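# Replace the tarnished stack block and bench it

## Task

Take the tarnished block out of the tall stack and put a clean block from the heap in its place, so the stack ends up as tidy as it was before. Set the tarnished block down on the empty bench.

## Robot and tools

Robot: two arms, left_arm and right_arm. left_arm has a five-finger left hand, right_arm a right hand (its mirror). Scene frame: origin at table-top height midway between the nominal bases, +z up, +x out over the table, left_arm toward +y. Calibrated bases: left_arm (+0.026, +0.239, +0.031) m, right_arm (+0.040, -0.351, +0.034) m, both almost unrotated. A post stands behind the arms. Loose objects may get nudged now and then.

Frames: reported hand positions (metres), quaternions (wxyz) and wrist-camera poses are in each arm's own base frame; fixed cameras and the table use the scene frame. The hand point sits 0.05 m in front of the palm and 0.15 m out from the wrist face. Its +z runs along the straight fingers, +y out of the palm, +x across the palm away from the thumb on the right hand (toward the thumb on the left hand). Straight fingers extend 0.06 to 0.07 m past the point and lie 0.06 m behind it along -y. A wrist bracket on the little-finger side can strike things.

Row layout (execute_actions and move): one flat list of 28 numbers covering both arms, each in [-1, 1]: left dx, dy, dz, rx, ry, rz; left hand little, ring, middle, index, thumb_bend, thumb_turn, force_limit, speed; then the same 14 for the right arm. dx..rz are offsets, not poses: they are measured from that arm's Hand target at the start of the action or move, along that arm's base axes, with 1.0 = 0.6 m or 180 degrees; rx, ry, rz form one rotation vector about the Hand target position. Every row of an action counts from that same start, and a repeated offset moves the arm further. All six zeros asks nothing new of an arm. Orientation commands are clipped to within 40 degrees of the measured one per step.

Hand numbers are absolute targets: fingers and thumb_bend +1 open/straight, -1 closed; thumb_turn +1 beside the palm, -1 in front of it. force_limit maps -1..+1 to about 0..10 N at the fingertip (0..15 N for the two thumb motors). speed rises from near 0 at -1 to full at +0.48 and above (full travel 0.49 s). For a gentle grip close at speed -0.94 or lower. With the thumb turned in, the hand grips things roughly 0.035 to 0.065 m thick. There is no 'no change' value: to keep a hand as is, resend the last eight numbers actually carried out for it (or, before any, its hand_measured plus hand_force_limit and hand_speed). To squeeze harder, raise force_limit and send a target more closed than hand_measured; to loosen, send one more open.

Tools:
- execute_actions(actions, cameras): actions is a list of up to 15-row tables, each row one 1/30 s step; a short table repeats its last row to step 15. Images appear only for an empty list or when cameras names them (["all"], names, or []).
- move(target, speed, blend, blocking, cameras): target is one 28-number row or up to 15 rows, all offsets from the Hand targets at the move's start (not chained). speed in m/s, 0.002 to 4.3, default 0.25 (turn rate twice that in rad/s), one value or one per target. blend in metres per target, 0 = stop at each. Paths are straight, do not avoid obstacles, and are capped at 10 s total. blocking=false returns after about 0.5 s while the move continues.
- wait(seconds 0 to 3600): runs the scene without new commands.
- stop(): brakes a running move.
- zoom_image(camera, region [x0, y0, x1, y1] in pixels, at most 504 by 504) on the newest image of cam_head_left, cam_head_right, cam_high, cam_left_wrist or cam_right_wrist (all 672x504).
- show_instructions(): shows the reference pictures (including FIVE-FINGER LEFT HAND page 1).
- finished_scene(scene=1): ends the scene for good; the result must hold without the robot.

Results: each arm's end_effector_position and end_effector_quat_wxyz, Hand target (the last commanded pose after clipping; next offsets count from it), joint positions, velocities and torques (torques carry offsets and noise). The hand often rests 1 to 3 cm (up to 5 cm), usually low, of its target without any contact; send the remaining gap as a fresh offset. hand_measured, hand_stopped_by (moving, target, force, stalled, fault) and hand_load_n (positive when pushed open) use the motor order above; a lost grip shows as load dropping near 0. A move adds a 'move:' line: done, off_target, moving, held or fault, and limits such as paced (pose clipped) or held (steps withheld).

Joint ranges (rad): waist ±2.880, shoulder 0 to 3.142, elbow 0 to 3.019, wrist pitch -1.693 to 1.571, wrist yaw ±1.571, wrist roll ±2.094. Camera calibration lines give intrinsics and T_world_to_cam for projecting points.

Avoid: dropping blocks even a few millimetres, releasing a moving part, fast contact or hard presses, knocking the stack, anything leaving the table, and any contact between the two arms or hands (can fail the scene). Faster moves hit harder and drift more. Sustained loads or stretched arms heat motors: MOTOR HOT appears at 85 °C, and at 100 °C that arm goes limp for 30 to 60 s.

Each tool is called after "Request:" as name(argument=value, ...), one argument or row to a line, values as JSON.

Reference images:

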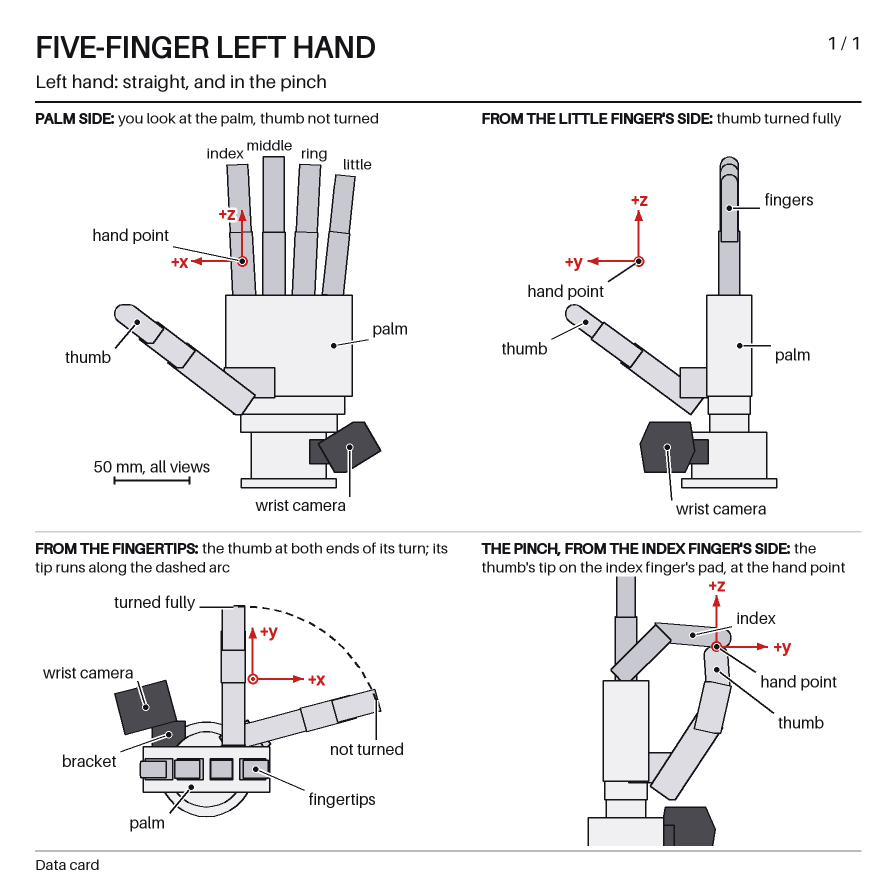

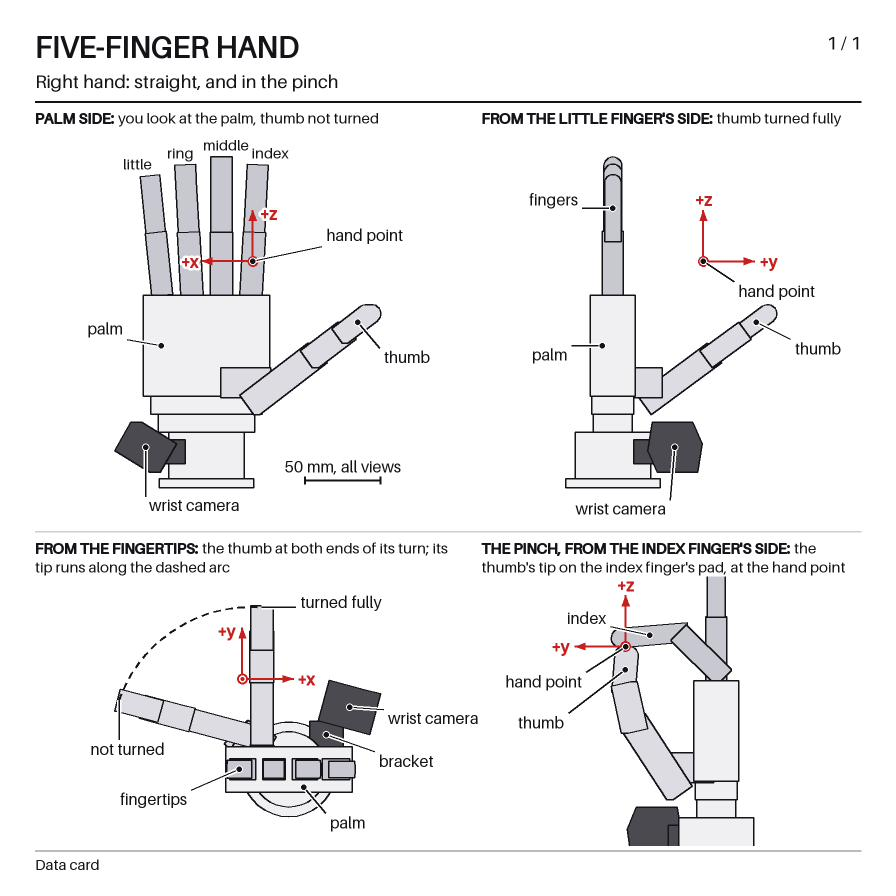

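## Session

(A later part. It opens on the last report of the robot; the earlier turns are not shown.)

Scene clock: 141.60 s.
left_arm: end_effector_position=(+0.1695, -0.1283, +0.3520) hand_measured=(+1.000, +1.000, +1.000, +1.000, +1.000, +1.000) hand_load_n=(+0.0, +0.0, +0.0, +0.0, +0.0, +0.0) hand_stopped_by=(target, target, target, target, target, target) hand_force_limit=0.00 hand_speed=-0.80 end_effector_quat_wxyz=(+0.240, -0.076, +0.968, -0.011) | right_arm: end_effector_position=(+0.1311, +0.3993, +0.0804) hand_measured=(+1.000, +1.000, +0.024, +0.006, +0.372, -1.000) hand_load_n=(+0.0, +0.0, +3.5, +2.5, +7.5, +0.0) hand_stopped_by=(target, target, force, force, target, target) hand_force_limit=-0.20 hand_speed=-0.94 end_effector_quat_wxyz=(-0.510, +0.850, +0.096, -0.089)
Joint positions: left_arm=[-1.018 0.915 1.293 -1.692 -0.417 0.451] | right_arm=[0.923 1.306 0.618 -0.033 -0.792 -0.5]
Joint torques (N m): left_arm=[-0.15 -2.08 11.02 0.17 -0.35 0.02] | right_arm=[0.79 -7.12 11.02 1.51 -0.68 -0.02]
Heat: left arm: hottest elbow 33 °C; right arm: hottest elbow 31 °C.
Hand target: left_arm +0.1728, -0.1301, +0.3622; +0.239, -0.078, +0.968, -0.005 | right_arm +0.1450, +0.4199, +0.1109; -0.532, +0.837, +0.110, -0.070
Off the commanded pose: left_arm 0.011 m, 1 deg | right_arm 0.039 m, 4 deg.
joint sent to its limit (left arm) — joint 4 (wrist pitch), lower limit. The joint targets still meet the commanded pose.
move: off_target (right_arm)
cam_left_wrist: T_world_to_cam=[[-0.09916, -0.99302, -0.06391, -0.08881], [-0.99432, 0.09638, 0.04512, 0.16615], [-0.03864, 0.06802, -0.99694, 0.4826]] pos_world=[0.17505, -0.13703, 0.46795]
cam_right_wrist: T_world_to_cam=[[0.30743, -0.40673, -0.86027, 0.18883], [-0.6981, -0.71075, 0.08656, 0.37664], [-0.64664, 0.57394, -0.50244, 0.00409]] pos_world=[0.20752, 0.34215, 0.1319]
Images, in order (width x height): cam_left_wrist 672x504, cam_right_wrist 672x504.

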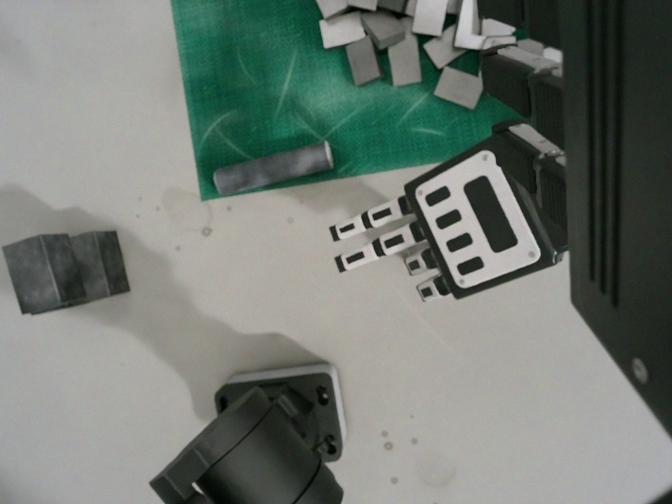

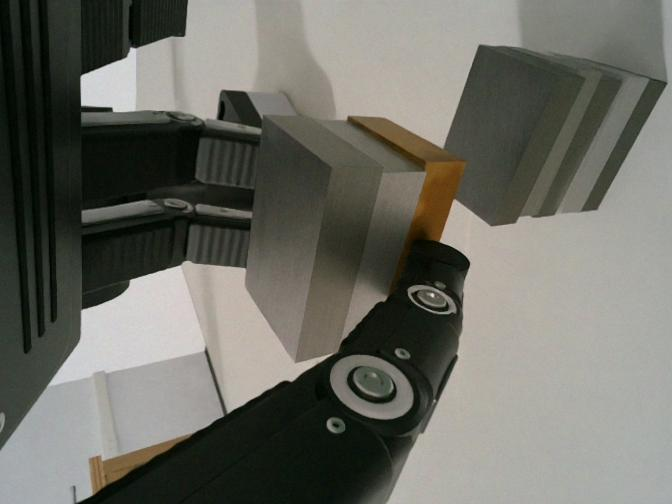

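Request:
move(
  target=[
    [0,0,0,0,0,0,1,1,1,1,1,1,0,-0.8,0.008,-0.2167,0,0,0,0,1,1,-0.4,-0.4,0.37,-1,-0.2,-0.94],
  ],
  cameras=["cam_right_wrist","cam_left_wrist"],
  speed=0.07,
)

Scene clock: 171.13 s.
left_arm: end_effector_position=(+0.1695, -0.1283, +0.3520) hand_measured=(+1.000, +1.000, +1.000, +1.000, +1.000, +1.000) hand_load_n=(+0.0, +0.0, +0.0, +0.0, +0.0, +0.0) hand_stopped_by=(target, target, target, target, target, target) hand_force_limit=0.00 hand_speed=-0.80 end_effector_quat_wxyz=(+0.240, -0.076, +0.968, -0.011) | right_arm: end_effector_position=(+0.1480, +0.2918, +0.1069) hand_measured=(+1.000, +1.000, +0.024, +0.006, +0.372, -1.000) hand_load_n=(+0.0, +0.0, +3.5, +2.5, +7.5, +0.0) hand_stopped_by=(target, target, force, force, target, target) hand_force_limit=-0.20 hand_speed=-0.94 end_effector_quat_wxyz=(-0.527, +0.839, +0.109, -0.075)
Joint positions: left_arm=[-1.018 0.915 1.293 -1.692 -0.417 0.451] | right_arm=[0.624 1.051 0.536 -0.431 -1.008 -0.853]
Joint torques (N m): left_arm=[0.26 -1.44 11.02 0.25 -0.35 -0.03] | right_arm=[0.44 -4.25 7.57 1.39 -1.13 -0.1]
Heat: left arm: hottest elbow 33 °C; right arm: hottest elbow 33 °C.
Hand target: left_arm +0.1728, -0.1301, +0.3622; +0.239, -0.078, +0.968, -0.005 | right_arm +0.1498, +0.2900, +0.1109; -0.532, +0.837, +0.110, -0.070
Off the commanded pose: left_arm 0.011 m, 1 deg | right_arm 0.005 m, 1 deg.
joint sent to its limit (left arm) — joint 4 (wrist pitch), lower limit. The joint targets still meet the commanded pose.
move: done
cam_left_wrist: T_world_to_cam=[[-0.09916, -0.99302, -0.06391, -0.08881], [-0.99432, 0.09638, 0.04512, 0.16615], [-0.03864, 0.06802, -0.99694, 0.4826]] pos_world=[0.17505, -0.13703, 0.46795]
cam_right_wrist: T_world_to_cam=[[0.33724, -0.36497, -0.86779, 0.14693], [-0.69521, -0.7181, 0.03184, 0.31732], [-0.63478, 0.59256, -0.4959, 0.08211]] pos_world=[0.22318, 0.23283, 0.15811]
Images, in order (width x height): cam_left_wrist 672x504, cam_right_wrist 672x504.

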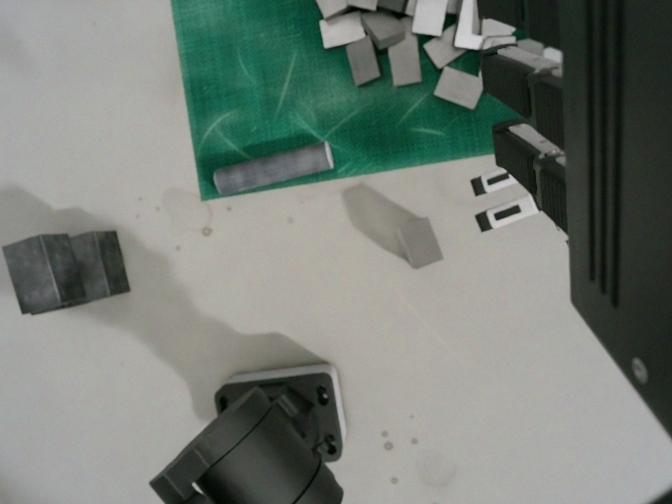

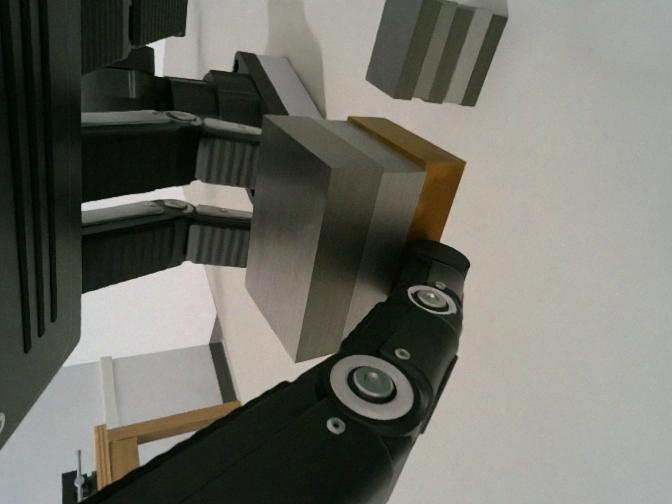

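Request:
move(
  target=[
    [0,0,0,0,0,0,1,1,1,1,1,1,0,-0.8,0,0,-0.14,0,0,0,1,1,-0.4,-0.4,0.37,-1,-0.2,-0.94],
  ],
  cameras=["cam_right_wrist"],
  speed=0.07,
)

Scene clock: 173.80 s.
left_arm: end_effector_position=(+0.1695, -0.1283, +0.3520) hand_measured=(+1.000, +1.000, +1.000, +1.000, +1.000, +1.000) hand_load_n=(+0.0, +0.0, +0.0, +0.0, +0.0, +0.0) hand_stopped_by=(target, target, target, target, target, target) hand_force_limit=0.00 hand_speed=-0.80 end_effector_quat_wxyz=(+0.240, -0.076, +0.968, -0.011) | right_arm: end_effector_position=(+0.1461, +0.2904, +0.0261) hand_measured=(+1.000, +1.000, +0.024, +0.006, +0.372, -1.000) hand_load_n=(-0.5, +0.0, +3.5, +3.0, +7.5, +0.0) hand_stopped_by=(target, target, force, force, target, target) hand_force_limit=-0.20 hand_speed=-0.94 end_effector_quat_wxyz=(-0.526, +0.840, +0.110, -0.076)
Joint positions: left_arm=[-1.018 0.915 1.293 -1.692 -0.417 0.451] | right_arm=[0.624 1.265 0.413 -0.101 -1.009 -0.858]
Joint torques (N m): left_arm=[-0.03 -1.26 11.17 0.17 -0.37 0.02] | right_arm=[0.26 -3.6 5.52 2 -1.09 -0.01]
Heat: left arm: hottest elbow 33 °C; right arm: hottest elbow 33 °C.
Hand target: left_arm +0.1728, -0.1301, +0.3622; +0.239, -0.078, +0.968, -0.005 | right_arm +0.1499, +0.2900, +0.0270; -0.532, +0.837, +0.110, -0.070
Off the commanded pose: left_arm 0.011 m, 1 deg | right_arm 0.004 m, 1 deg.
joint sent to its limit (left arm) — joint 4 (wrist pitch), lower limit. The joint targets still meet the commanded pose.
move: done
cam_right_wrist: T_world_to_cam=[[0.33718, -0.36608, -0.86735, 0.07718], [-0.69312, -0.72, 0.03444, 0.31775], [-0.63709, 0.58957, -0.49651, 0.04293]] pos_world=[0.22157, 0.23172, 0.07731]

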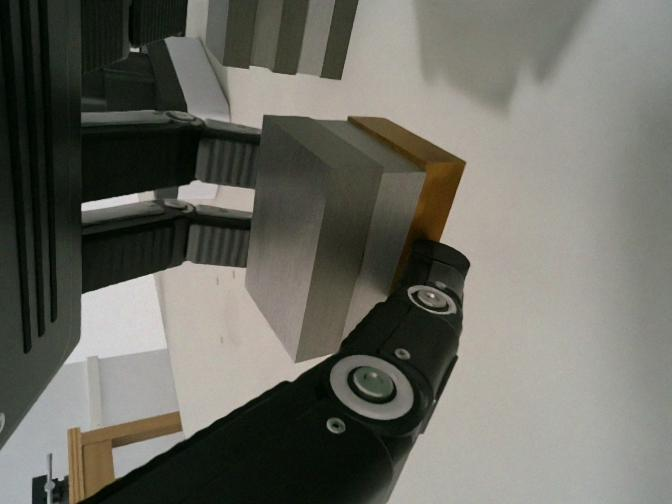

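Request:
move(
  target=[
    [0,0,0,0,0,0,1,1,1,1,1,1,0,-0.8,0,0,-0.03,0,0,0,1,1,-0.4,-0.4,0.37,-1,-0.2,-0.94],
  ],
  cameras=["cam_right_wrist"],
  speed=0.04,
)

Scene clock: 175.37 s.
left_arm: end_effector_position=(+0.1695, -0.1283, +0.3520) hand_measured=(+1.000, +1.000, +1.000, +1.000, +1.000, +1.000) hand_load_n=(+0.0, +0.0, +0.0, +0.0, +0.0, +0.0) hand_stopped_by=(target, target, target, target, target, target) hand_force_limit=0.00 hand_speed=-0.80 end_effector_quat_wxyz=(+0.240, -0.076, +0.968, -0.011) | right_arm: end_effector_position=(+0.1466, +0.2907, +0.0086) hand_measured=(+1.000, +1.000, +0.024, +0.006, +0.372, -1.000) hand_load_n=(+0.0, +0.0, +3.5, +3.0, +7.5, +0.0) hand_stopped_by=(target, target, force, force, target, target) hand_force_limit=-0.20 hand_speed=-0.94 end_effector_quat_wxyz=(-0.527, +0.839, +0.110, -0.076)
Joint positions: left_arm=[-1.018 0.915 1.293 -1.692 -0.417 0.451] | right_arm=[0.624 1.33 0.394 -0.015 -1.009 -0.858]
Joint torques (N m): left_arm=[-0.44 -1.85 11 0.2 -0.35 -0.04] | right_arm=[-0.21 -3.9 5.15 1.88 -1.1 -0.04]
Heat: left arm: hottest elbow 33 °C; right arm: hottest elbow 33 °C.
Hand target: left_arm +0.1728, -0.1301, +0.3622; +0.239, -0.078, +0.968, -0.005 | right_arm +0.1498, +0.2900, +0.0089; -0.532, +0.837, +0.110, -0.070
Off the commanded pose: left_arm 0.011 m, 1 deg | right_arm 0.003 m, 1 deg.
joint sent to its limit (left arm) — joint 4 (wrist pitch), lower limit. The joint targets still meet the commanded pose.
move: done
cam_right_wrist: T_world_to_cam=[[0.3388, -0.36494, -0.8672, 0.06139], [-0.69315, -0.72007, 0.03222, 0.31893], [-0.6362, 0.59018, -0.49692, 0.03411]] pos_world=[0.22197, 0.23192, 0.05991]

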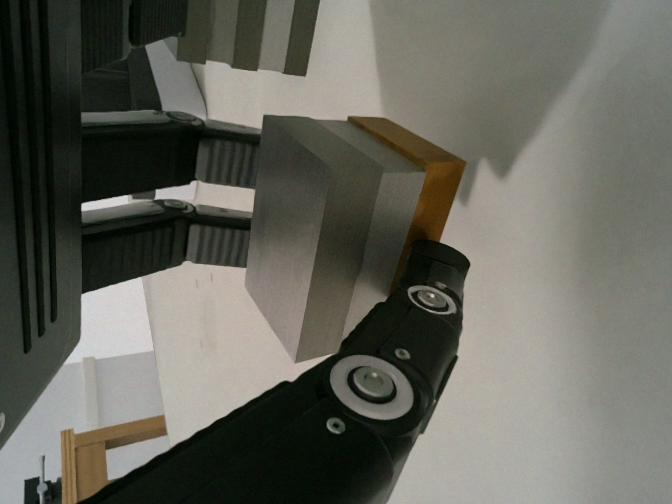

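Request:
move(
  target=[
    [0,0,0,0,0,0,1,1,1,1,1,1,0,-0.8,0,0,-0.0117,0,0,0,1,1,-0.4,-0.4,0.37,-1,-0.2,-0.94],
  ],
  cameras=["cam_right_wrist"],
  speed=0.03,
)

Scene clock: 176.77 s.
left_arm: end_effector_position=(+0.1695, -0.1283, +0.3520) hand_measured=(+1.000, +1.000, +1.000, +1.000, +1.000, +1.000) hand_load_n=(+0.0, +0.0, +0.0, +0.0, +0.0, +0.0) hand_stopped_by=(target, target, target, target, target, target) hand_force_limit=0.00 hand_speed=-0.80 end_effector_quat_wxyz=(+0.240, -0.076, +0.968, -0.011) | right_arm: end_effector_position=(+0.1467, +0.2908, +0.0017) hand_measured=(+1.000, +1.000, +0.024, +0.006, +0.372, -1.000) hand_load_n=(+0.0, +0.0, +3.5, +3.0, +7.5, +0.0) hand_stopped_by=(target, target, force, force, target, target) hand_force_limit=-0.20 hand_speed=-0.94 end_effector_quat_wxyz=(-0.527, +0.839, +0.110, -0.075)
Joint positions: left_arm=[-1.018 0.915 1.293 -1.692 -0.417 0.451] | right_arm=[0.624 1.357 0.388 0.02 -1.009 -0.858]
Joint torques (N m): left_arm=[-0.21 -2.08 11.18 0.01 -0.37 -0.01] | right_arm=[-0.5 -3.9 4.82 1.87 -1.13 -0.02]
Heat: left arm: hottest elbow 33 °C; right arm: hottest elbow 33 °C.
Hand target: left_arm +0.1728, -0.1301, +0.3622; +0.239, -0.078, +0.968, -0.005 | right_arm +0.1498, +0.2900, +0.0019; -0.532, +0.837, +0.110, -0.070
Off the commanded pose: left_arm 0.011 m, 1 deg | right_arm 0.003 m, 1 deg.
joint sent to its limit (left arm) — joint 4 (wrist pitch), lower limit. The joint targets still meet the commanded pose.
move: done
cam_right_wrist: T_world_to_cam=[[0.33936, -0.36451, -0.86716, 0.05521], [-0.69314, -0.72011, 0.03144, 0.31928], [-0.63592, 0.5904, -0.49703, 0.03052]] pos_world=[0.22197, 0.23203, 0.05301]

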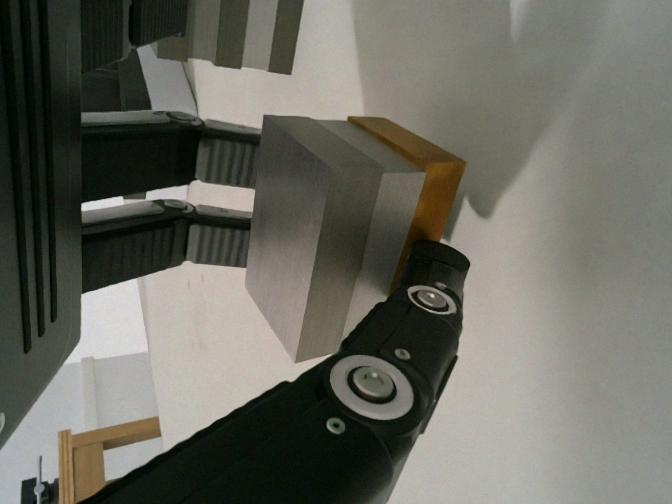

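Request:
move(
  target=[
    [0,0,0,0,0,0,1,1,1,1,1,1,0,-0.8,0,0,-0.0067,0,0,0,1,1,-0.4,-0.4,0.37,-1,-0.2,-0.94],
  ],
  cameras=["cam_right_wrist"],
  speed=0.02,
)

Request:
zoom_image(
  camera="cam_right_wrist",
  region=[330, 80, 530, 290],
)

Scene clock: 180.33 s.
left_arm: end_effector_position=(+0.1695, -0.1283, +0.3520) hand_measured=(+1.000, +1.000, +1.000, +1.000, +1.000, +1.000) hand_load_n=(+0.0, +0.0, +0.0, -0.5, +0.0, +0.0) hand_stopped_by=(target, target, target, target, target, target) hand_force_limit=0.00 hand_speed=-0.80 end_effector_quat_wxyz=(+0.240, -0.076, +0.968, -0.011) | right_arm: end_effector_position=(+0.1482, +0.2919, -0.0011) hand_measured=(+1.000, +1.000, +0.024, +0.006, +0.372, -1.000) hand_load_n=(+0.0, +0.0, +3.5, +3.0, +7.5, +0.0) hand_stopped_by=(target, target, force, force, target, target) hand_force_limit=-0.20 hand_speed=-0.94 end_effector_quat_wxyz=(-0.528, +0.839, +0.112, -0.074)
Joint positions: left_arm=[-1.018 0.915 1.293 -1.692 -0.417 0.451] | right_arm=[0.624 1.373 0.388 0.039 -1.009 -0.858]
Joint torques (N m): left_arm=[-0.21 -1.38 11.18 0.12 -0.34 0] | right_arm=[-0.21 -3.78 4.45 1.88 -1.13 0.01]
Heat: left arm: hottest elbow 33 °C; right arm: hottest elbow 32 °C.
Hand target: left_arm +0.1728, -0.1301, +0.3622; +0.239, -0.078, +0.968, -0.005 | right_arm +0.1498, +0.2900, -0.0021; -0.532, +0.837, +0.110, -0.070
Off the commanded pose: left_arm 0.011 m, 1 deg | right_arm 0.003 m, 1 deg.
joint sent to its limit (left arm) — joint 4 (wrist pitch), lower limit. The joint targets still meet the commanded pose.
move: done
cam_right_wrist: T_world_to_cam=[[0.34257, -0.36216, -0.86688, 0.05157], [-0.69327, -0.72018, 0.02691, 0.32133], [-0.63406, 0.59176, -0.49779, 0.02883]] pos_world=[0.22338, 0.23303, 0.05041]

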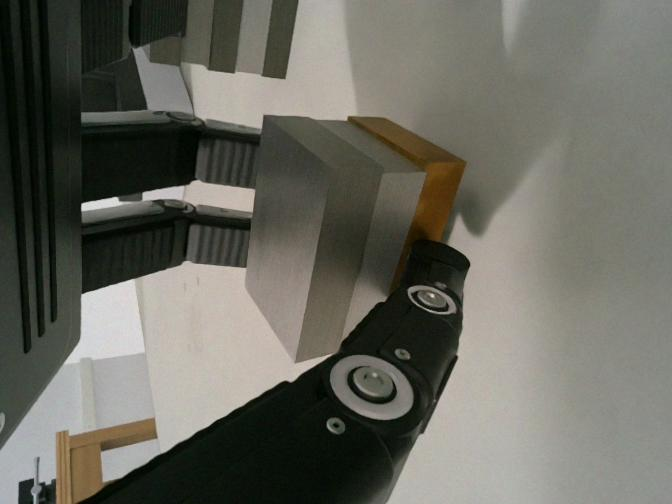

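Scaled by 2.400 from the camera's image (finer frame: 960x720).

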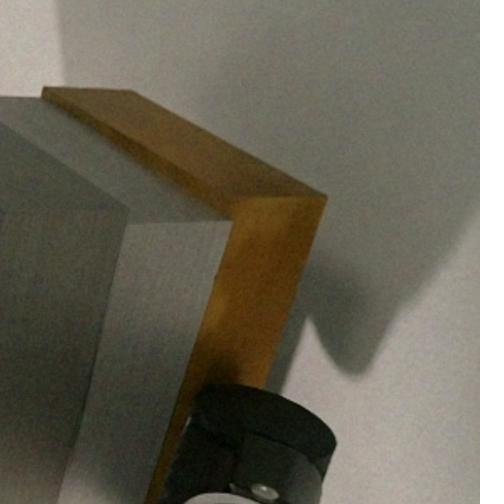

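Request:
move(
  target=[
    [0,0,0,0,0,0,1,1,1,1,1,1,0,-0.8,0,0,-0.0067,0,0,0,1,1,-0.4,-0.4,0.37,-1,-0.2,-0.94],
  ],
  cameras=["cam_right_wrist"],
  speed=0.02,
)

Request:
zoom_image(
  camera="cam_right_wrist",
  region=[330, 80, 530, 290],
)

Scene clock: 181.80 s.
left_arm: end_effector_position=(+0.1695, -0.1283, +0.3520) hand_measured=(+1.000, +1.000, +1.000, +1.000, +1.000, +1.000) hand_load_n=(+0.5, +0.0, +0.0, +0.0, -0.5, +0.0) hand_stopped_by=(target, target, target, target, target, target) hand_force_limit=0.00 hand_speed=-0.80 end_effector_quat_wxyz=(+0.240, -0.076, +0.968, -0.011) | right_arm: end_effector_position=(+0.1470, +0.2911, -0.0060) hand_measured=(+1.000, +1.000, +0.024, +0.006, +0.372, -1.000) hand_load_n=(+0.0, +0.0, +3.5, +3.0, +7.5, +0.0) hand_stopped_by=(target, target, force, force, target, target) hand_force_limit=-0.20 hand_speed=-0.94 end_effector_quat_wxyz=(-0.527, +0.839, +0.111, -0.075)
Joint positions: left_arm=[-1.018 0.915 1.293 -1.692 -0.417 0.451] | right_arm=[0.624 1.39 0.382 0.059 -1.009 -0.858]
Joint torques (N m): left_arm=[0.09 -1.67 11.08 0.2 -0.4 -0.01] | right_arm=[0.03 -4.01 4.4 1.84 -1.1 -0.1]
Heat: left arm: hottest elbow 33 °C; right arm: hottest elbow 32 °C.
Hand target: left_arm +0.1728, -0.1301, +0.3622; +0.239, -0.078, +0.968, -0.005 | right_arm +0.1498, +0.2899, -0.0061; -0.532, +0.837, +0.110, -0.070
Off the commanded pose: left_arm 0.011 m, 1 deg | right_arm 0.003 m, 1 deg.
joint sent to its limit (left arm) — joint 4 (wrist pitch), lower limit. The joint targets still meet the commanded pose.
move: done
cam_right_wrist: T_world_to_cam=[[0.34041, -0.36376, -0.86706, 0.04818], [-0.69321, -0.72011, 0.02995, 0.31995], [-0.63528, 0.59086, -0.4973, 0.02657]] pos_world=[0.22228, 0.23223, 0.04541]

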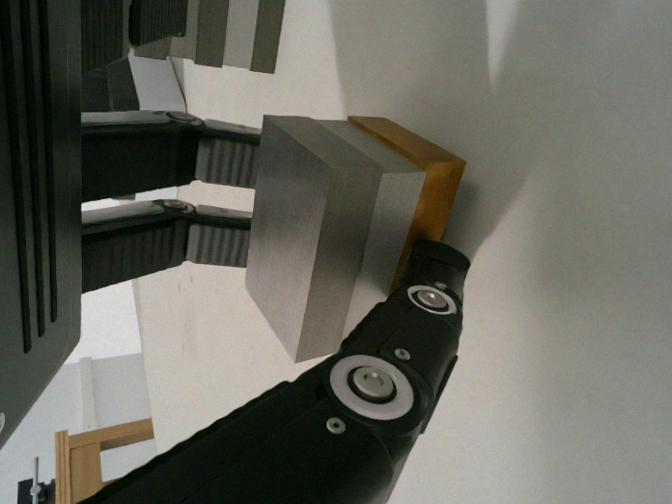

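Scaled by 2.400 from the camera's image (finer frame: 960x720).

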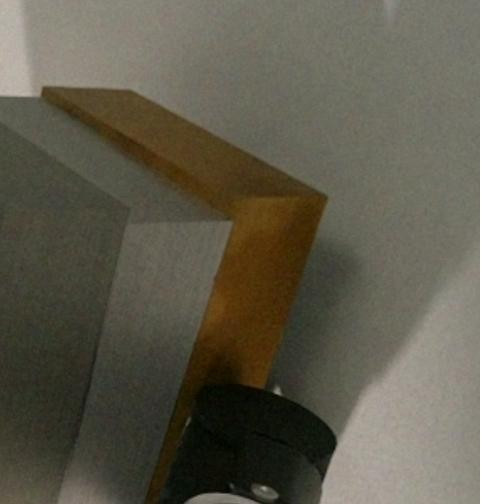

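Request:
move(
  target=[
    [0,0,0,0,0,0,1,1,1,1,1,1,0,-0.8,0,0,-0.0067,0,0,0,1,1,-0.4,-0.4,0.37,-1,-0.2,-0.94],
  ],
  cameras=["cam_right_wrist"],
  speed=0.02,
)

Request:
zoom_image(
  camera="cam_right_wrist",
  region=[330, 80, 530, 290],
)

Scene clock: 183.20 s.
left_arm: end_effector_position=(+0.1695, -0.1283, +0.3520) hand_measured=(+1.000, +1.000, +1.000, +1.000, +1.000, +1.000) hand_load_n=(+0.0, +0.0, +0.0, +0.0, +0.0, +0.0) hand_stopped_by=(target, target, target, target, target, target) hand_force_limit=0.00 hand_speed=-0.80 end_effector_quat_wxyz=(+0.240, -0.076, +0.968, -0.011) | right_arm: end_effector_position=(+0.1483, +0.2920, -0.0092) hand_measured=(+1.000, +1.000, +0.024, +0.006, +0.372, -1.000) hand_load_n=(+0.0, +0.0, +3.5, +2.5, +7.5, +0.0) hand_stopped_by=(target, target, force, force, target, target) hand_force_limit=-0.20 hand_speed=-0.94 end_effector_quat_wxyz=(-0.528, +0.839, +0.112, -0.074)
Joint positions: left_arm=[-1.018 0.915 1.293 -1.692 -0.417 0.451] | right_arm=[0.624 1.406 0.382 0.079 -1.009 -0.858]
Joint torques (N m): left_arm=[0.26 -1.32 11.03 0.06 -0.36 -0.05] | right_arm=[-0.03 -4.54 4.37 1.85 -1.12 -0.01]
Heat: left arm: hottest elbow 33 °C; right arm: hottest elbow 32 °C.
Hand target: left_arm +0.1728, -0.1301, +0.3622; +0.239, -0.078, +0.968, -0.005 | right_arm +0.1498, +0.2900, -0.0102; -0.532, +0.837, +0.110, -0.070
Off the commanded pose: left_arm 0.011 m, 1 deg | right_arm 0.003 m, 1 deg.
joint sent to its limit (left arm) — joint 4 (wrist pitch), lower limit. The joint targets still meet the commanded pose.
move: done
cam_right_wrist: T_world_to_cam=[[0.34257, -0.36216, -0.86688, 0.04451], [-0.69327, -0.72018, 0.02691, 0.32162], [-0.63406, 0.59176, -0.49779, 0.02486]] pos_world=[0.22348, 0.23303, 0.04231]

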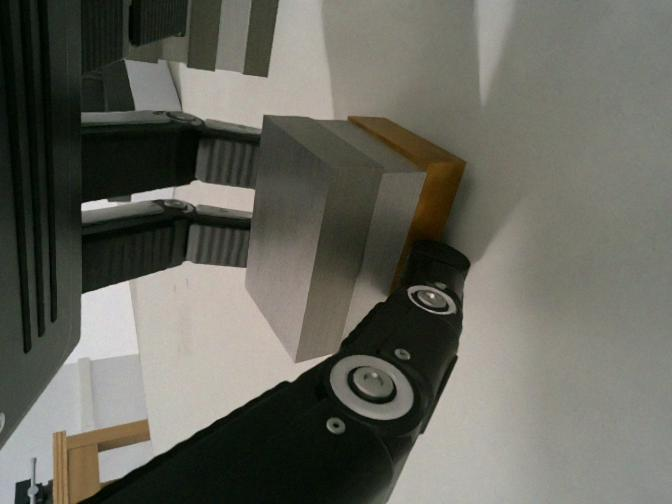

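Scaled by 2.400 from the camera's image (finer frame: 960x720).

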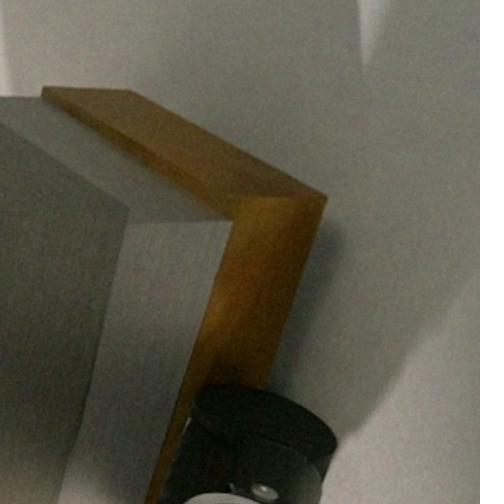

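Request:
move(
  target=[
    [0,0,0,0,0,0,1,1,1,1,1,1,0,-0.8,0,0,-0.0045,0,0,0,1,1,-0.4,-0.4,0.37,-1,-0.2,-0.94],
  ],
  cameras=["cam_right_wrist"],
  speed=0.02,
)

Request:
zoom_image(
  camera="cam_right_wrist",
  region=[330, 80, 530, 290],
)

Scene clock: 184.57 s.
left_arm: end_effector_position=(+0.1695, -0.1283, +0.3520) hand_measured=(+1.000, +1.000, +1.000, +1.000, +1.000, +1.000) hand_load_n=(+0.0, +0.0, +0.0, +0.5, +0.0, +0.0) hand_stopped_by=(target, target, target, target, target, target) hand_force_limit=0.00 hand_speed=-0.80 end_effector_quat_wxyz=(+0.240, -0.076, +0.968, -0.011) | right_arm: end_effector_position=(+0.1485, +0.2927, -0.0098) hand_measured=(+1.000, +1.000, +0.024, +0.006, +0.372, -1.000) hand_load_n=(+0.0, +0.0, +3.0, +3.0, +8.0, +0.0) hand_stopped_by=(target, target, force, force, target, target) hand_force_limit=-0.20 hand_speed=-0.94 end_effector_quat_wxyz=(-0.530, +0.837, +0.114, -0.072)
Joint positions: left_arm=[-1.018 0.915 1.293 -1.692 -0.417 0.451] | right_arm=[0.624 1.412 0.38 0.094 -1.013 -0.858]
Joint torques (N m): left_arm=[-0.21 -0.85 11.08 0.16 -0.37 -0.01] | right_arm=[0.44 -3.84 4.01 1.92 -0.92 -0.04]
Heat: left arm: hottest elbow 33 °C; right arm: hottest elbow 32 °C.
Hand target: left_arm +0.1728, -0.1301, +0.3622; +0.239, -0.078, +0.968, -0.005 | right_arm +0.1498, +0.2900, -0.0128; -0.532, +0.837, +0.110, -0.070
Off the commanded pose: left_arm 0.011 m, 1 deg | right_arm 0.004 m, 1 deg.
joint sent to its limit (left arm) — joint 4 (wrist pitch), lower limit. The joint targets still meet the commanded pose.
move: done
cam_right_wrist: T_world_to_cam=[[0.34665, -0.35583, -0.86788, 0.04166], [-0.69178, -0.72184, 0.01963, 0.32251], [-0.63346, 0.59358, -0.49638, 0.02355]] pos_world=[0.22358, 0.23364, 0.04151]

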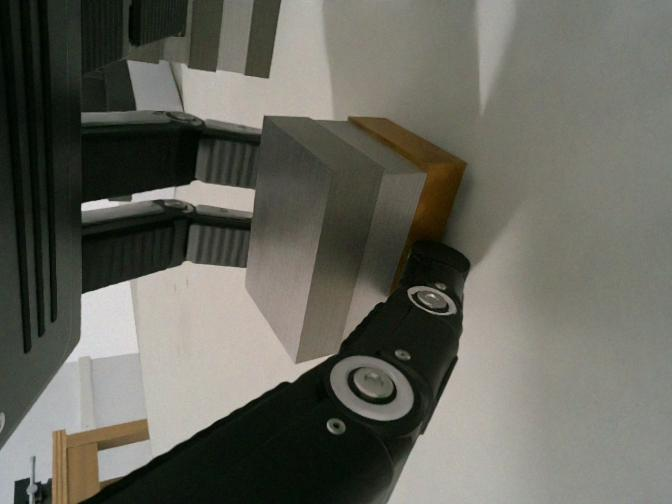

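Scaled by 2.400 from the camera's image (finer frame: 960x720).

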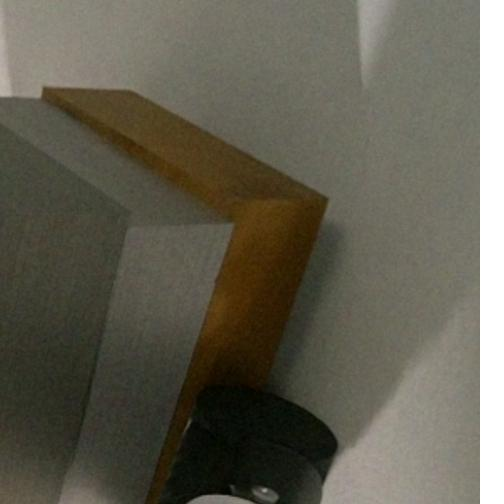

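Request:
move(
  target=[
    [0,0,0,0,0,0,1,1,1,1,1,1,0,-0.8,0,0,0,0,0,0,1,1,0.15,0.15,0.37,-1,-0.2,-0.85],
  ],
  cameras=["cam_right_wrist"],
  speed=0.02,
)

Request:
zoom_image(
  camera="cam_right_wrist",
  region=[230, 80, 530, 380],
)

Scene clock: 187.93 s.
left_arm: end_effector_position=(+0.1695, -0.1283, +0.3520) hand_measured=(+1.000, +1.000, +1.000, +1.000, +1.000, +1.000) hand_load_n=(+0.0, +0.0, +0.0, +0.0, +0.0, +0.0) hand_stopped_by=(target, target, target, target, target, target) hand_force_limit=0.00 hand_speed=-0.80 end_effector_quat_wxyz=(+0.240, -0.076, +0.968, -0.011) | right_arm: end_effector_position=(+0.1487, +0.2931, -0.0093) hand_measured=(+1.000, +1.000, +0.150, +0.150, +0.370, -1.000) hand_load_n=(+0.0, +0.0, +0.0, +0.0, +1.0, +0.0) hand_stopped_by=(target, target, target, target, target, target) hand_force_limit=-0.20 hand_speed=-0.85 end_effector_quat_wxyz=(-0.532, +0.836, +0.115, -0.072)
Joint positions: left_arm=[-1.018 0.915 1.293 -1.692 -0.417 0.451] | right_arm=[0.623 1.412 0.38 0.096 -1.016 -0.858]
Joint torques (N m): left_arm=[-0.26 -1.26 11.1 0.12 -0.35 -0.02] | right_arm=[0.85 -3.78 4.3 1.85 -0.78 -0.04]
Heat: left arm: hottest elbow 33 °C; right arm: hottest elbow 31 °C.
Hand target: left_arm +0.1728, -0.1301, +0.3622; +0.239, -0.078, +0.968, -0.005 | right_arm +0.1499, +0.2900, -0.0128; -0.532, +0.837, +0.110, -0.070
Off the commanded pose: left_arm 0.011 m, 1 deg | right_arm 0.005 m, 1 deg.
joint sent to its limit (left arm) — joint 4 (wrist pitch), lower limit. The joint targets still meet the commanded pose.
move: done
cam_right_wrist: T_world_to_cam=[[0.34787, -0.35253, -0.86874, 0.04104], [-0.69088, -0.72277, 0.01665, 0.323], [-0.63377, 0.5944, -0.49499, 0.02352]] pos_world=[0.22378, 0.23394, 0.04192]

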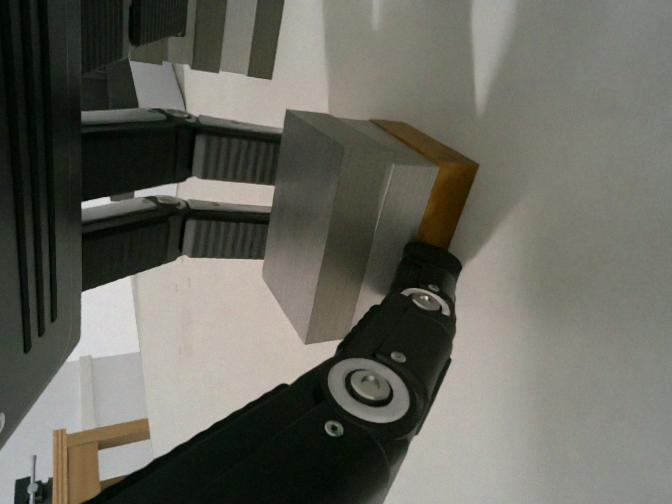

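Scaled by 1.680 from the camera's image (finer frame: 960x720).

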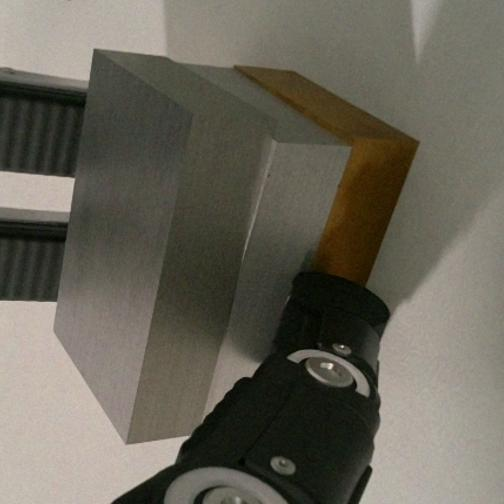

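Request:
move(
  target=[
    [0,0,0,0,0,0,1,1,1,1,1,1,0,-0.8,0,0,0,0,0,0,1,1,0.25,0.25,0.42,-1,-0.2,-0.85],
    [0,0,0,0,0,0,1,1,1,1,1,1,0,-0.8,-0.003,0,0.035,0,0,0,1,1,0.25,0.25,0.42,-1,-0.2,-0.85],
  ],
  cameras=["cam_right_wrist"],
  speed=0.03,
)

Request:
zoom_image(
  camera="cam_right_wrist",
  region=[230, 80, 530, 380],
)

Scene clock: 191.83 s.
left_arm: end_effector_position=(+0.1695, -0.1283, +0.3520) hand_measured=(+1.000, +1.000, +1.000, +1.000, +1.000, +1.000) hand_load_n=(+0.0, +0.0, +0.0, +0.0, +0.0, +0.0) hand_stopped_by=(target, target, target, target, target, target) hand_force_limit=0.00 hand_speed=-0.80 end_effector_quat_wxyz=(+0.240, -0.076, +0.968, -0.011) | right_arm: end_effector_position=(+0.1450, +0.2906, +0.0062) hand_measured=(+1.000, +1.000, +0.250, +0.250, +0.420, -1.000) hand_load_n=(+0.0, +0.0, +0.0, +0.0, +0.0, +0.0) hand_stopped_by=(target, target, target, target, target, target) hand_force_limit=-0.20 hand_speed=-0.85 end_effector_quat_wxyz=(-0.532, +0.836, +0.115, -0.071)
Joint positions: left_arm=[-1.018 0.915 1.293 -1.692 -0.417 0.451] | right_arm=[0.623 1.336 0.38 0.023 -1.016 -0.858]
Joint torques (N m): left_arm=[-0.21 -1.61 11.04 0.16 -0.38 -0.03] | right_arm=[0.32 -4.72 5.55 0.94 -0.71 0]
Heat: left arm: hottest elbow 33 °C; right arm: hottest elbow 31 °C.
Hand target: left_arm +0.1728, -0.1301, +0.3622; +0.239, -0.078, +0.968, -0.005 | right_arm +0.1481, +0.2900, +0.0082; -0.532, +0.837, +0.110, -0.070
Off the commanded pose: left_arm 0.011 m, 1 deg | right_arm 0.004 m, 1 deg.
joint sent to its limit (left arm) — joint 4 (wrist pitch), lower limit. The joint targets still meet the commanded pose.
move: done
cam_right_wrist: T_world_to_cam=[[0.3496, -0.35053, -0.86886, 0.05404], [-0.69059, -0.72311, 0.01386, 0.31848], [-0.63314, 0.59518, -0.49487, 0.03006]] pos_world=[0.22009, 0.23135, 0.05742]

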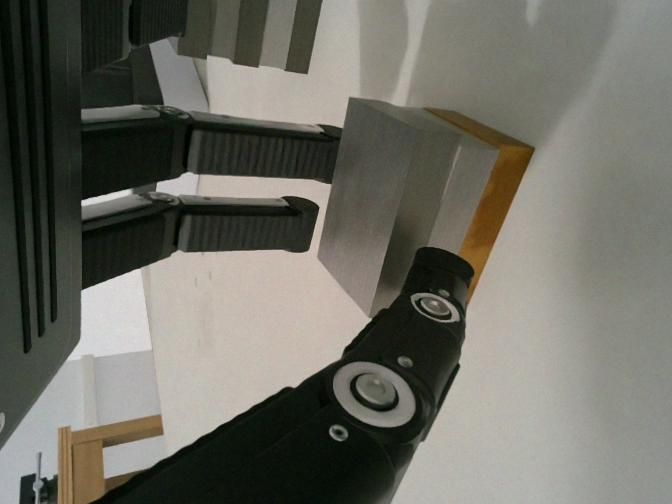

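Scaled by 1.680 from the camera's image (finer frame: 960x720).

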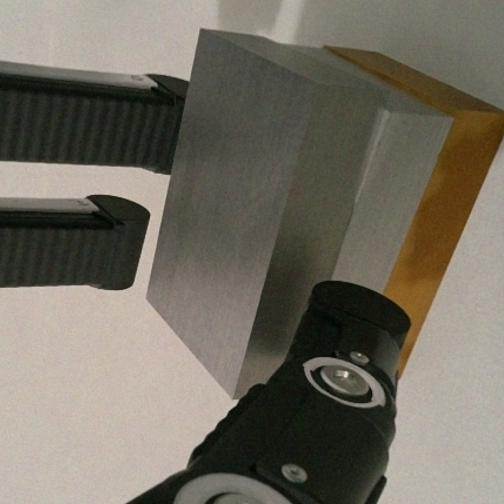

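Request:
move(
  target=[
    [0,0,0,0,0,0,1,1,1,1,1,1,0,-0.8,0.008,0.003,-0.0137,0,0,0,1,1,0.25,0.25,0.42,-1,-0.2,-0.85],
  ],
  cameras=["cam_right_wrist"],
  speed=0.03,
)

Request:
zoom_image(
  camera="cam_right_wrist",
  region=[230, 80, 530, 380],
)

Scene clock: 195.77 s.
left_arm: end_effector_position=(+0.1695, -0.1283, +0.3520) hand_measured=(+1.000, +1.000, +1.000, +1.000, +1.000, +1.000) hand_load_n=(+0.0, +0.0, +0.0, +0.0, +0.0, +0.0) hand_stopped_by=(target, target, target, target, target, target) hand_force_limit=0.00 hand_speed=-0.80 end_effector_quat_wxyz=(+0.240, -0.076, +0.968, -0.011) | right_arm: end_effector_position=(+0.1434, +0.2895, -0.0010) hand_measured=(+1.000, +1.000, +0.250, +0.250, +0.420, -1.000) hand_load_n=(+0.0, +0.0, +0.0, +0.0, +0.0, +0.0) hand_stopped_by=(target, target, target, target, target, target) hand_force_limit=-0.20 hand_speed=-0.85 end_effector_quat_wxyz=(-0.529, +0.838, +0.111, -0.079)
Joint positions: left_arm=[-1.018 0.915 1.293 -1.692 -0.417 0.451] | right_arm=[0.623 1.366 0.38 0.033 -1.017 -0.858]
Joint torques (N m): left_arm=[0.21 -1.49 11.03 0.29 -0.38 -0.04] | right_arm=[-0.38 -3.25 5.82 1.8 -0.74 -0.04]
Heat: left arm: hottest elbow 33 °C; right arm: hottest elbow 31 °C.
Hand target: left_arm +0.1728, -0.1301, +0.3622; +0.239, -0.078, +0.968, -0.005 | right_arm +0.1529, +0.2918, +0.0000; -0.532, +0.836, +0.110, -0.070
Off the commanded pose: left_arm 0.011 m, 1 deg | right_arm 0.010 m, 1 deg.
joint sent to its limit (left arm) — joint 4 (wrist pitch), lower limit. The joint targets still meet the commanded pose.
move: done
cam_right_wrist: T_world_to_cam=[[0.33515, -0.36028, -0.87056, 0.05292], [-0.68986, -0.72315, 0.03369, 0.31657], [-0.64169, 0.58927, -0.49091, 0.02898]] pos_world=[0.21925, 0.23092, 0.04963]

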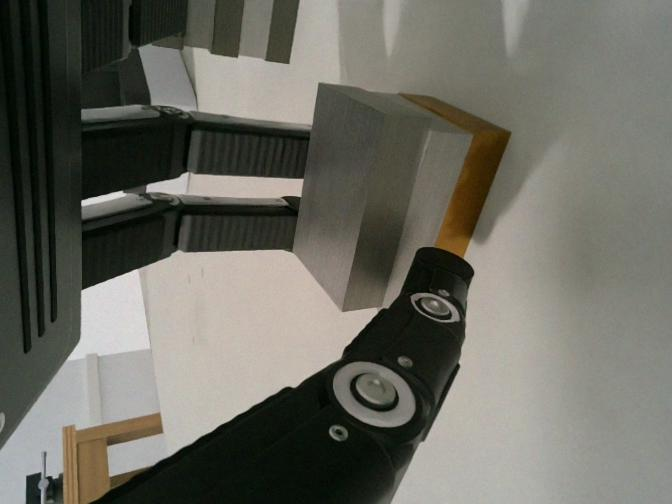

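Scaled by 1.680 from the camera's image (finer frame: 960x720).

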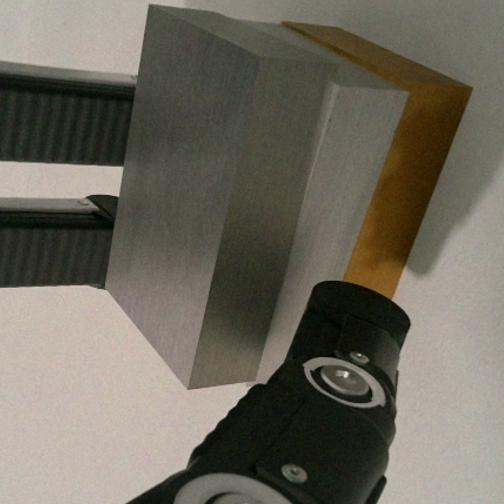

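Request:
move(
  target=[
    [0,0,0,0,0,0,1,1,1,1,1,1,0,-0.8,0,0,0,0,0,0,1,1,0.15,0.15,0.37,-1,-0.7,-0.9],
    [0,0,0,0,0,0,1,1,1,1,1,1,0,-0.8,0,0,0,0,0,0,1,1,-0.3,-0.3,0.37,-1,-0.6,-0.94],
  ],
  cameras=["cam_right_wrist"],
  speed=0.03,
)

Request:
zoom_image(
  camera="cam_right_wrist",
  region=[230, 80, 530, 380],
)

Scene clock: 200.17 s.
left_arm: end_effector_position=(+0.1695, -0.1283, +0.3520) hand_measured=(+1.000, +1.000, +1.000, +1.000, +1.000, +1.000) hand_load_n=(+0.0, +0.0, +0.0, +0.0, +0.0, +0.0) hand_stopped_by=(target, target, target, target, target, target) hand_force_limit=0.00 hand_speed=-0.80 end_effector_quat_wxyz=(+0.240, -0.076, +0.968, -0.011) | right_arm: end_effector_position=(+0.1432, +0.2896, -0.0008) hand_measured=(+1.000, +1.000, +0.038, +0.016, +0.370, -1.000) hand_load_n=(-0.5, +0.0, +1.0, +3.0, +2.5, +0.0) hand_stopped_by=(target, target, force, force, target, target) hand_force_limit=-0.60 hand_speed=-0.94 end_effector_quat_wxyz=(-0.529, +0.837, +0.111, -0.079)
Joint positions: left_arm=[-1.018 0.915 1.293 -1.692 -0.417 0.451] | right_arm=[0.623 1.366 0.38 0.033 -1.019 -0.858]
Joint torques (N m): left_arm=[0.62 -1.85 11.03 0.24 -0.34 0.02] | right_arm=[-0.44 -3.19 5.75 1.8 -0.73 -0.03]
Heat: left arm: hottest elbow 33 °C; right arm: hottest elbow 30 °C.
Hand target: left_arm +0.1728, -0.1301, +0.3622; +0.239, -0.078, +0.968, -0.005 | right_arm +0.1529, +0.2918, +0.0000; -0.532, +0.837, +0.110, -0.070
Off the commanded pose: left_arm 0.011 m, 1 deg | right_arm 0.010 m, 1 deg.
joint sent to its limit (left arm) — joint 4 (wrist pitch), lower limit. The joint targets still meet the commanded pose.
move: done
cam_right_wrist: T_world_to_cam=[[0.33505, -0.35857, -0.8713, 0.05275], [-0.68904, -0.72398, 0.03298, 0.31661], [-0.64263, 0.58931, -0.48964, 0.02904]] pos_world=[0.21915, 0.23102, 0.04974]

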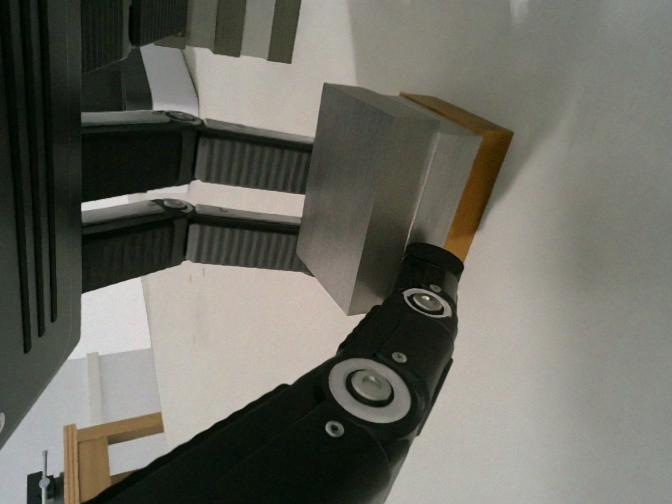

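Scaled by 1.680 from the camera's image (finer frame: 960x720).

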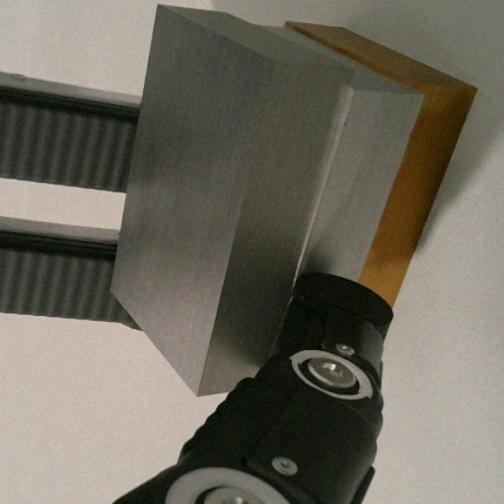

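Request:
move(
  target=[
    [0,0,0,0,0,0,1,1,1,1,1,1,0,-0.8,0,0,0,0,0,0,1,1,-0.4,-0.4,0.37,-1,-0.2,-0.94],
  ],
  cameras=["cam_right_wrist"],
  speed=0.03,
)

Request:
zoom_image(
  camera="cam_right_wrist",
  region=[230, 80, 530, 380],
)

Scene clock: 201.83 s.
left_arm: end_effector_position=(+0.1695, -0.1283, +0.3520) hand_measured=(+1.000, +1.000, +1.000, +1.000, +1.000, +1.000) hand_load_n=(+0.0, +0.0, +0.0, +0.0, +0.0, +0.5) hand_stopped_by=(target, target, target, target, target, target) hand_force_limit=0.00 hand_speed=-0.80 end_effector_quat_wxyz=(+0.240, -0.076, +0.968, -0.011) | right_arm: end_effector_position=(+0.1433, +0.2899, -0.0005) hand_measured=(+1.000, +1.000, +0.018, +0.000, +0.372, -1.000) hand_load_n=(+0.0, +0.0, +5.0, +4.0, +6.5, +0.0) hand_stopped_by=(target, target, force, force, target, target) hand_force_limit=-0.20 hand_speed=-0.94 end_effector_quat_wxyz=(-0.530, +0.837, +0.112, -0.079)
Joint positions: left_arm=[-1.018 0.915 1.293 -1.692 -0.417 0.451] | right_arm=[0.623 1.366 0.38 0.035 -1.021 -0.858]
Joint torques (N m): left_arm=[-0.56 -1.14 11.19 -0.01 -0.38 -0.04] | right_arm=[0.56 -3.25 5.81 1.59 -0.64 -0.03]
Heat: left arm: hottest elbow 33 °C; right arm: hottest elbow 30 °C.
Hand target: left_arm +0.1728, -0.1301, +0.3622; +0.239, -0.078, +0.968, -0.005 | right_arm +0.1529, +0.2918, -0.0001; -0.532, +0.837, +0.110, -0.070
Off the commanded pose: left_arm 0.011 m, 1 deg | right_arm 0.010 m, 1 deg.
joint sent to its limit (left arm) — joint 4 (wrist pitch), lower limit. The joint targets still meet the commanded pose.
move: done
cam_right_wrist: T_world_to_cam=[[0.33609, -0.35643, -0.87178, 0.05235], [-0.68845, -0.72463, 0.03085, 0.31695], [-0.64271, 0.58981, -0.48893, 0.029]] pos_world=[0.21925, 0.23123, 0.05004]

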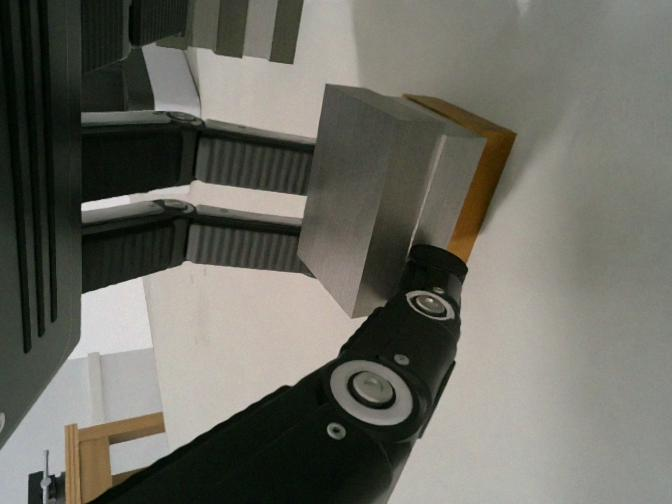

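Scaled by 1.680 from the camera's image (finer frame: 960x720).

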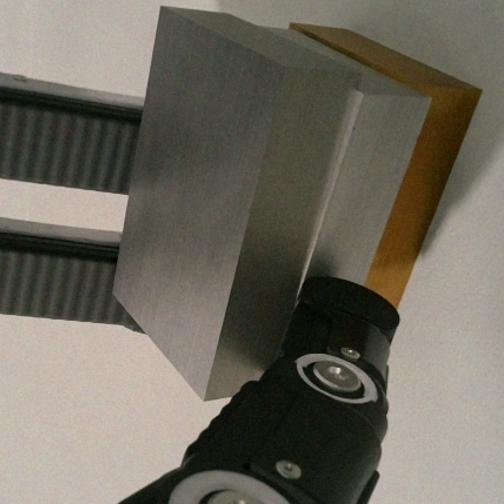

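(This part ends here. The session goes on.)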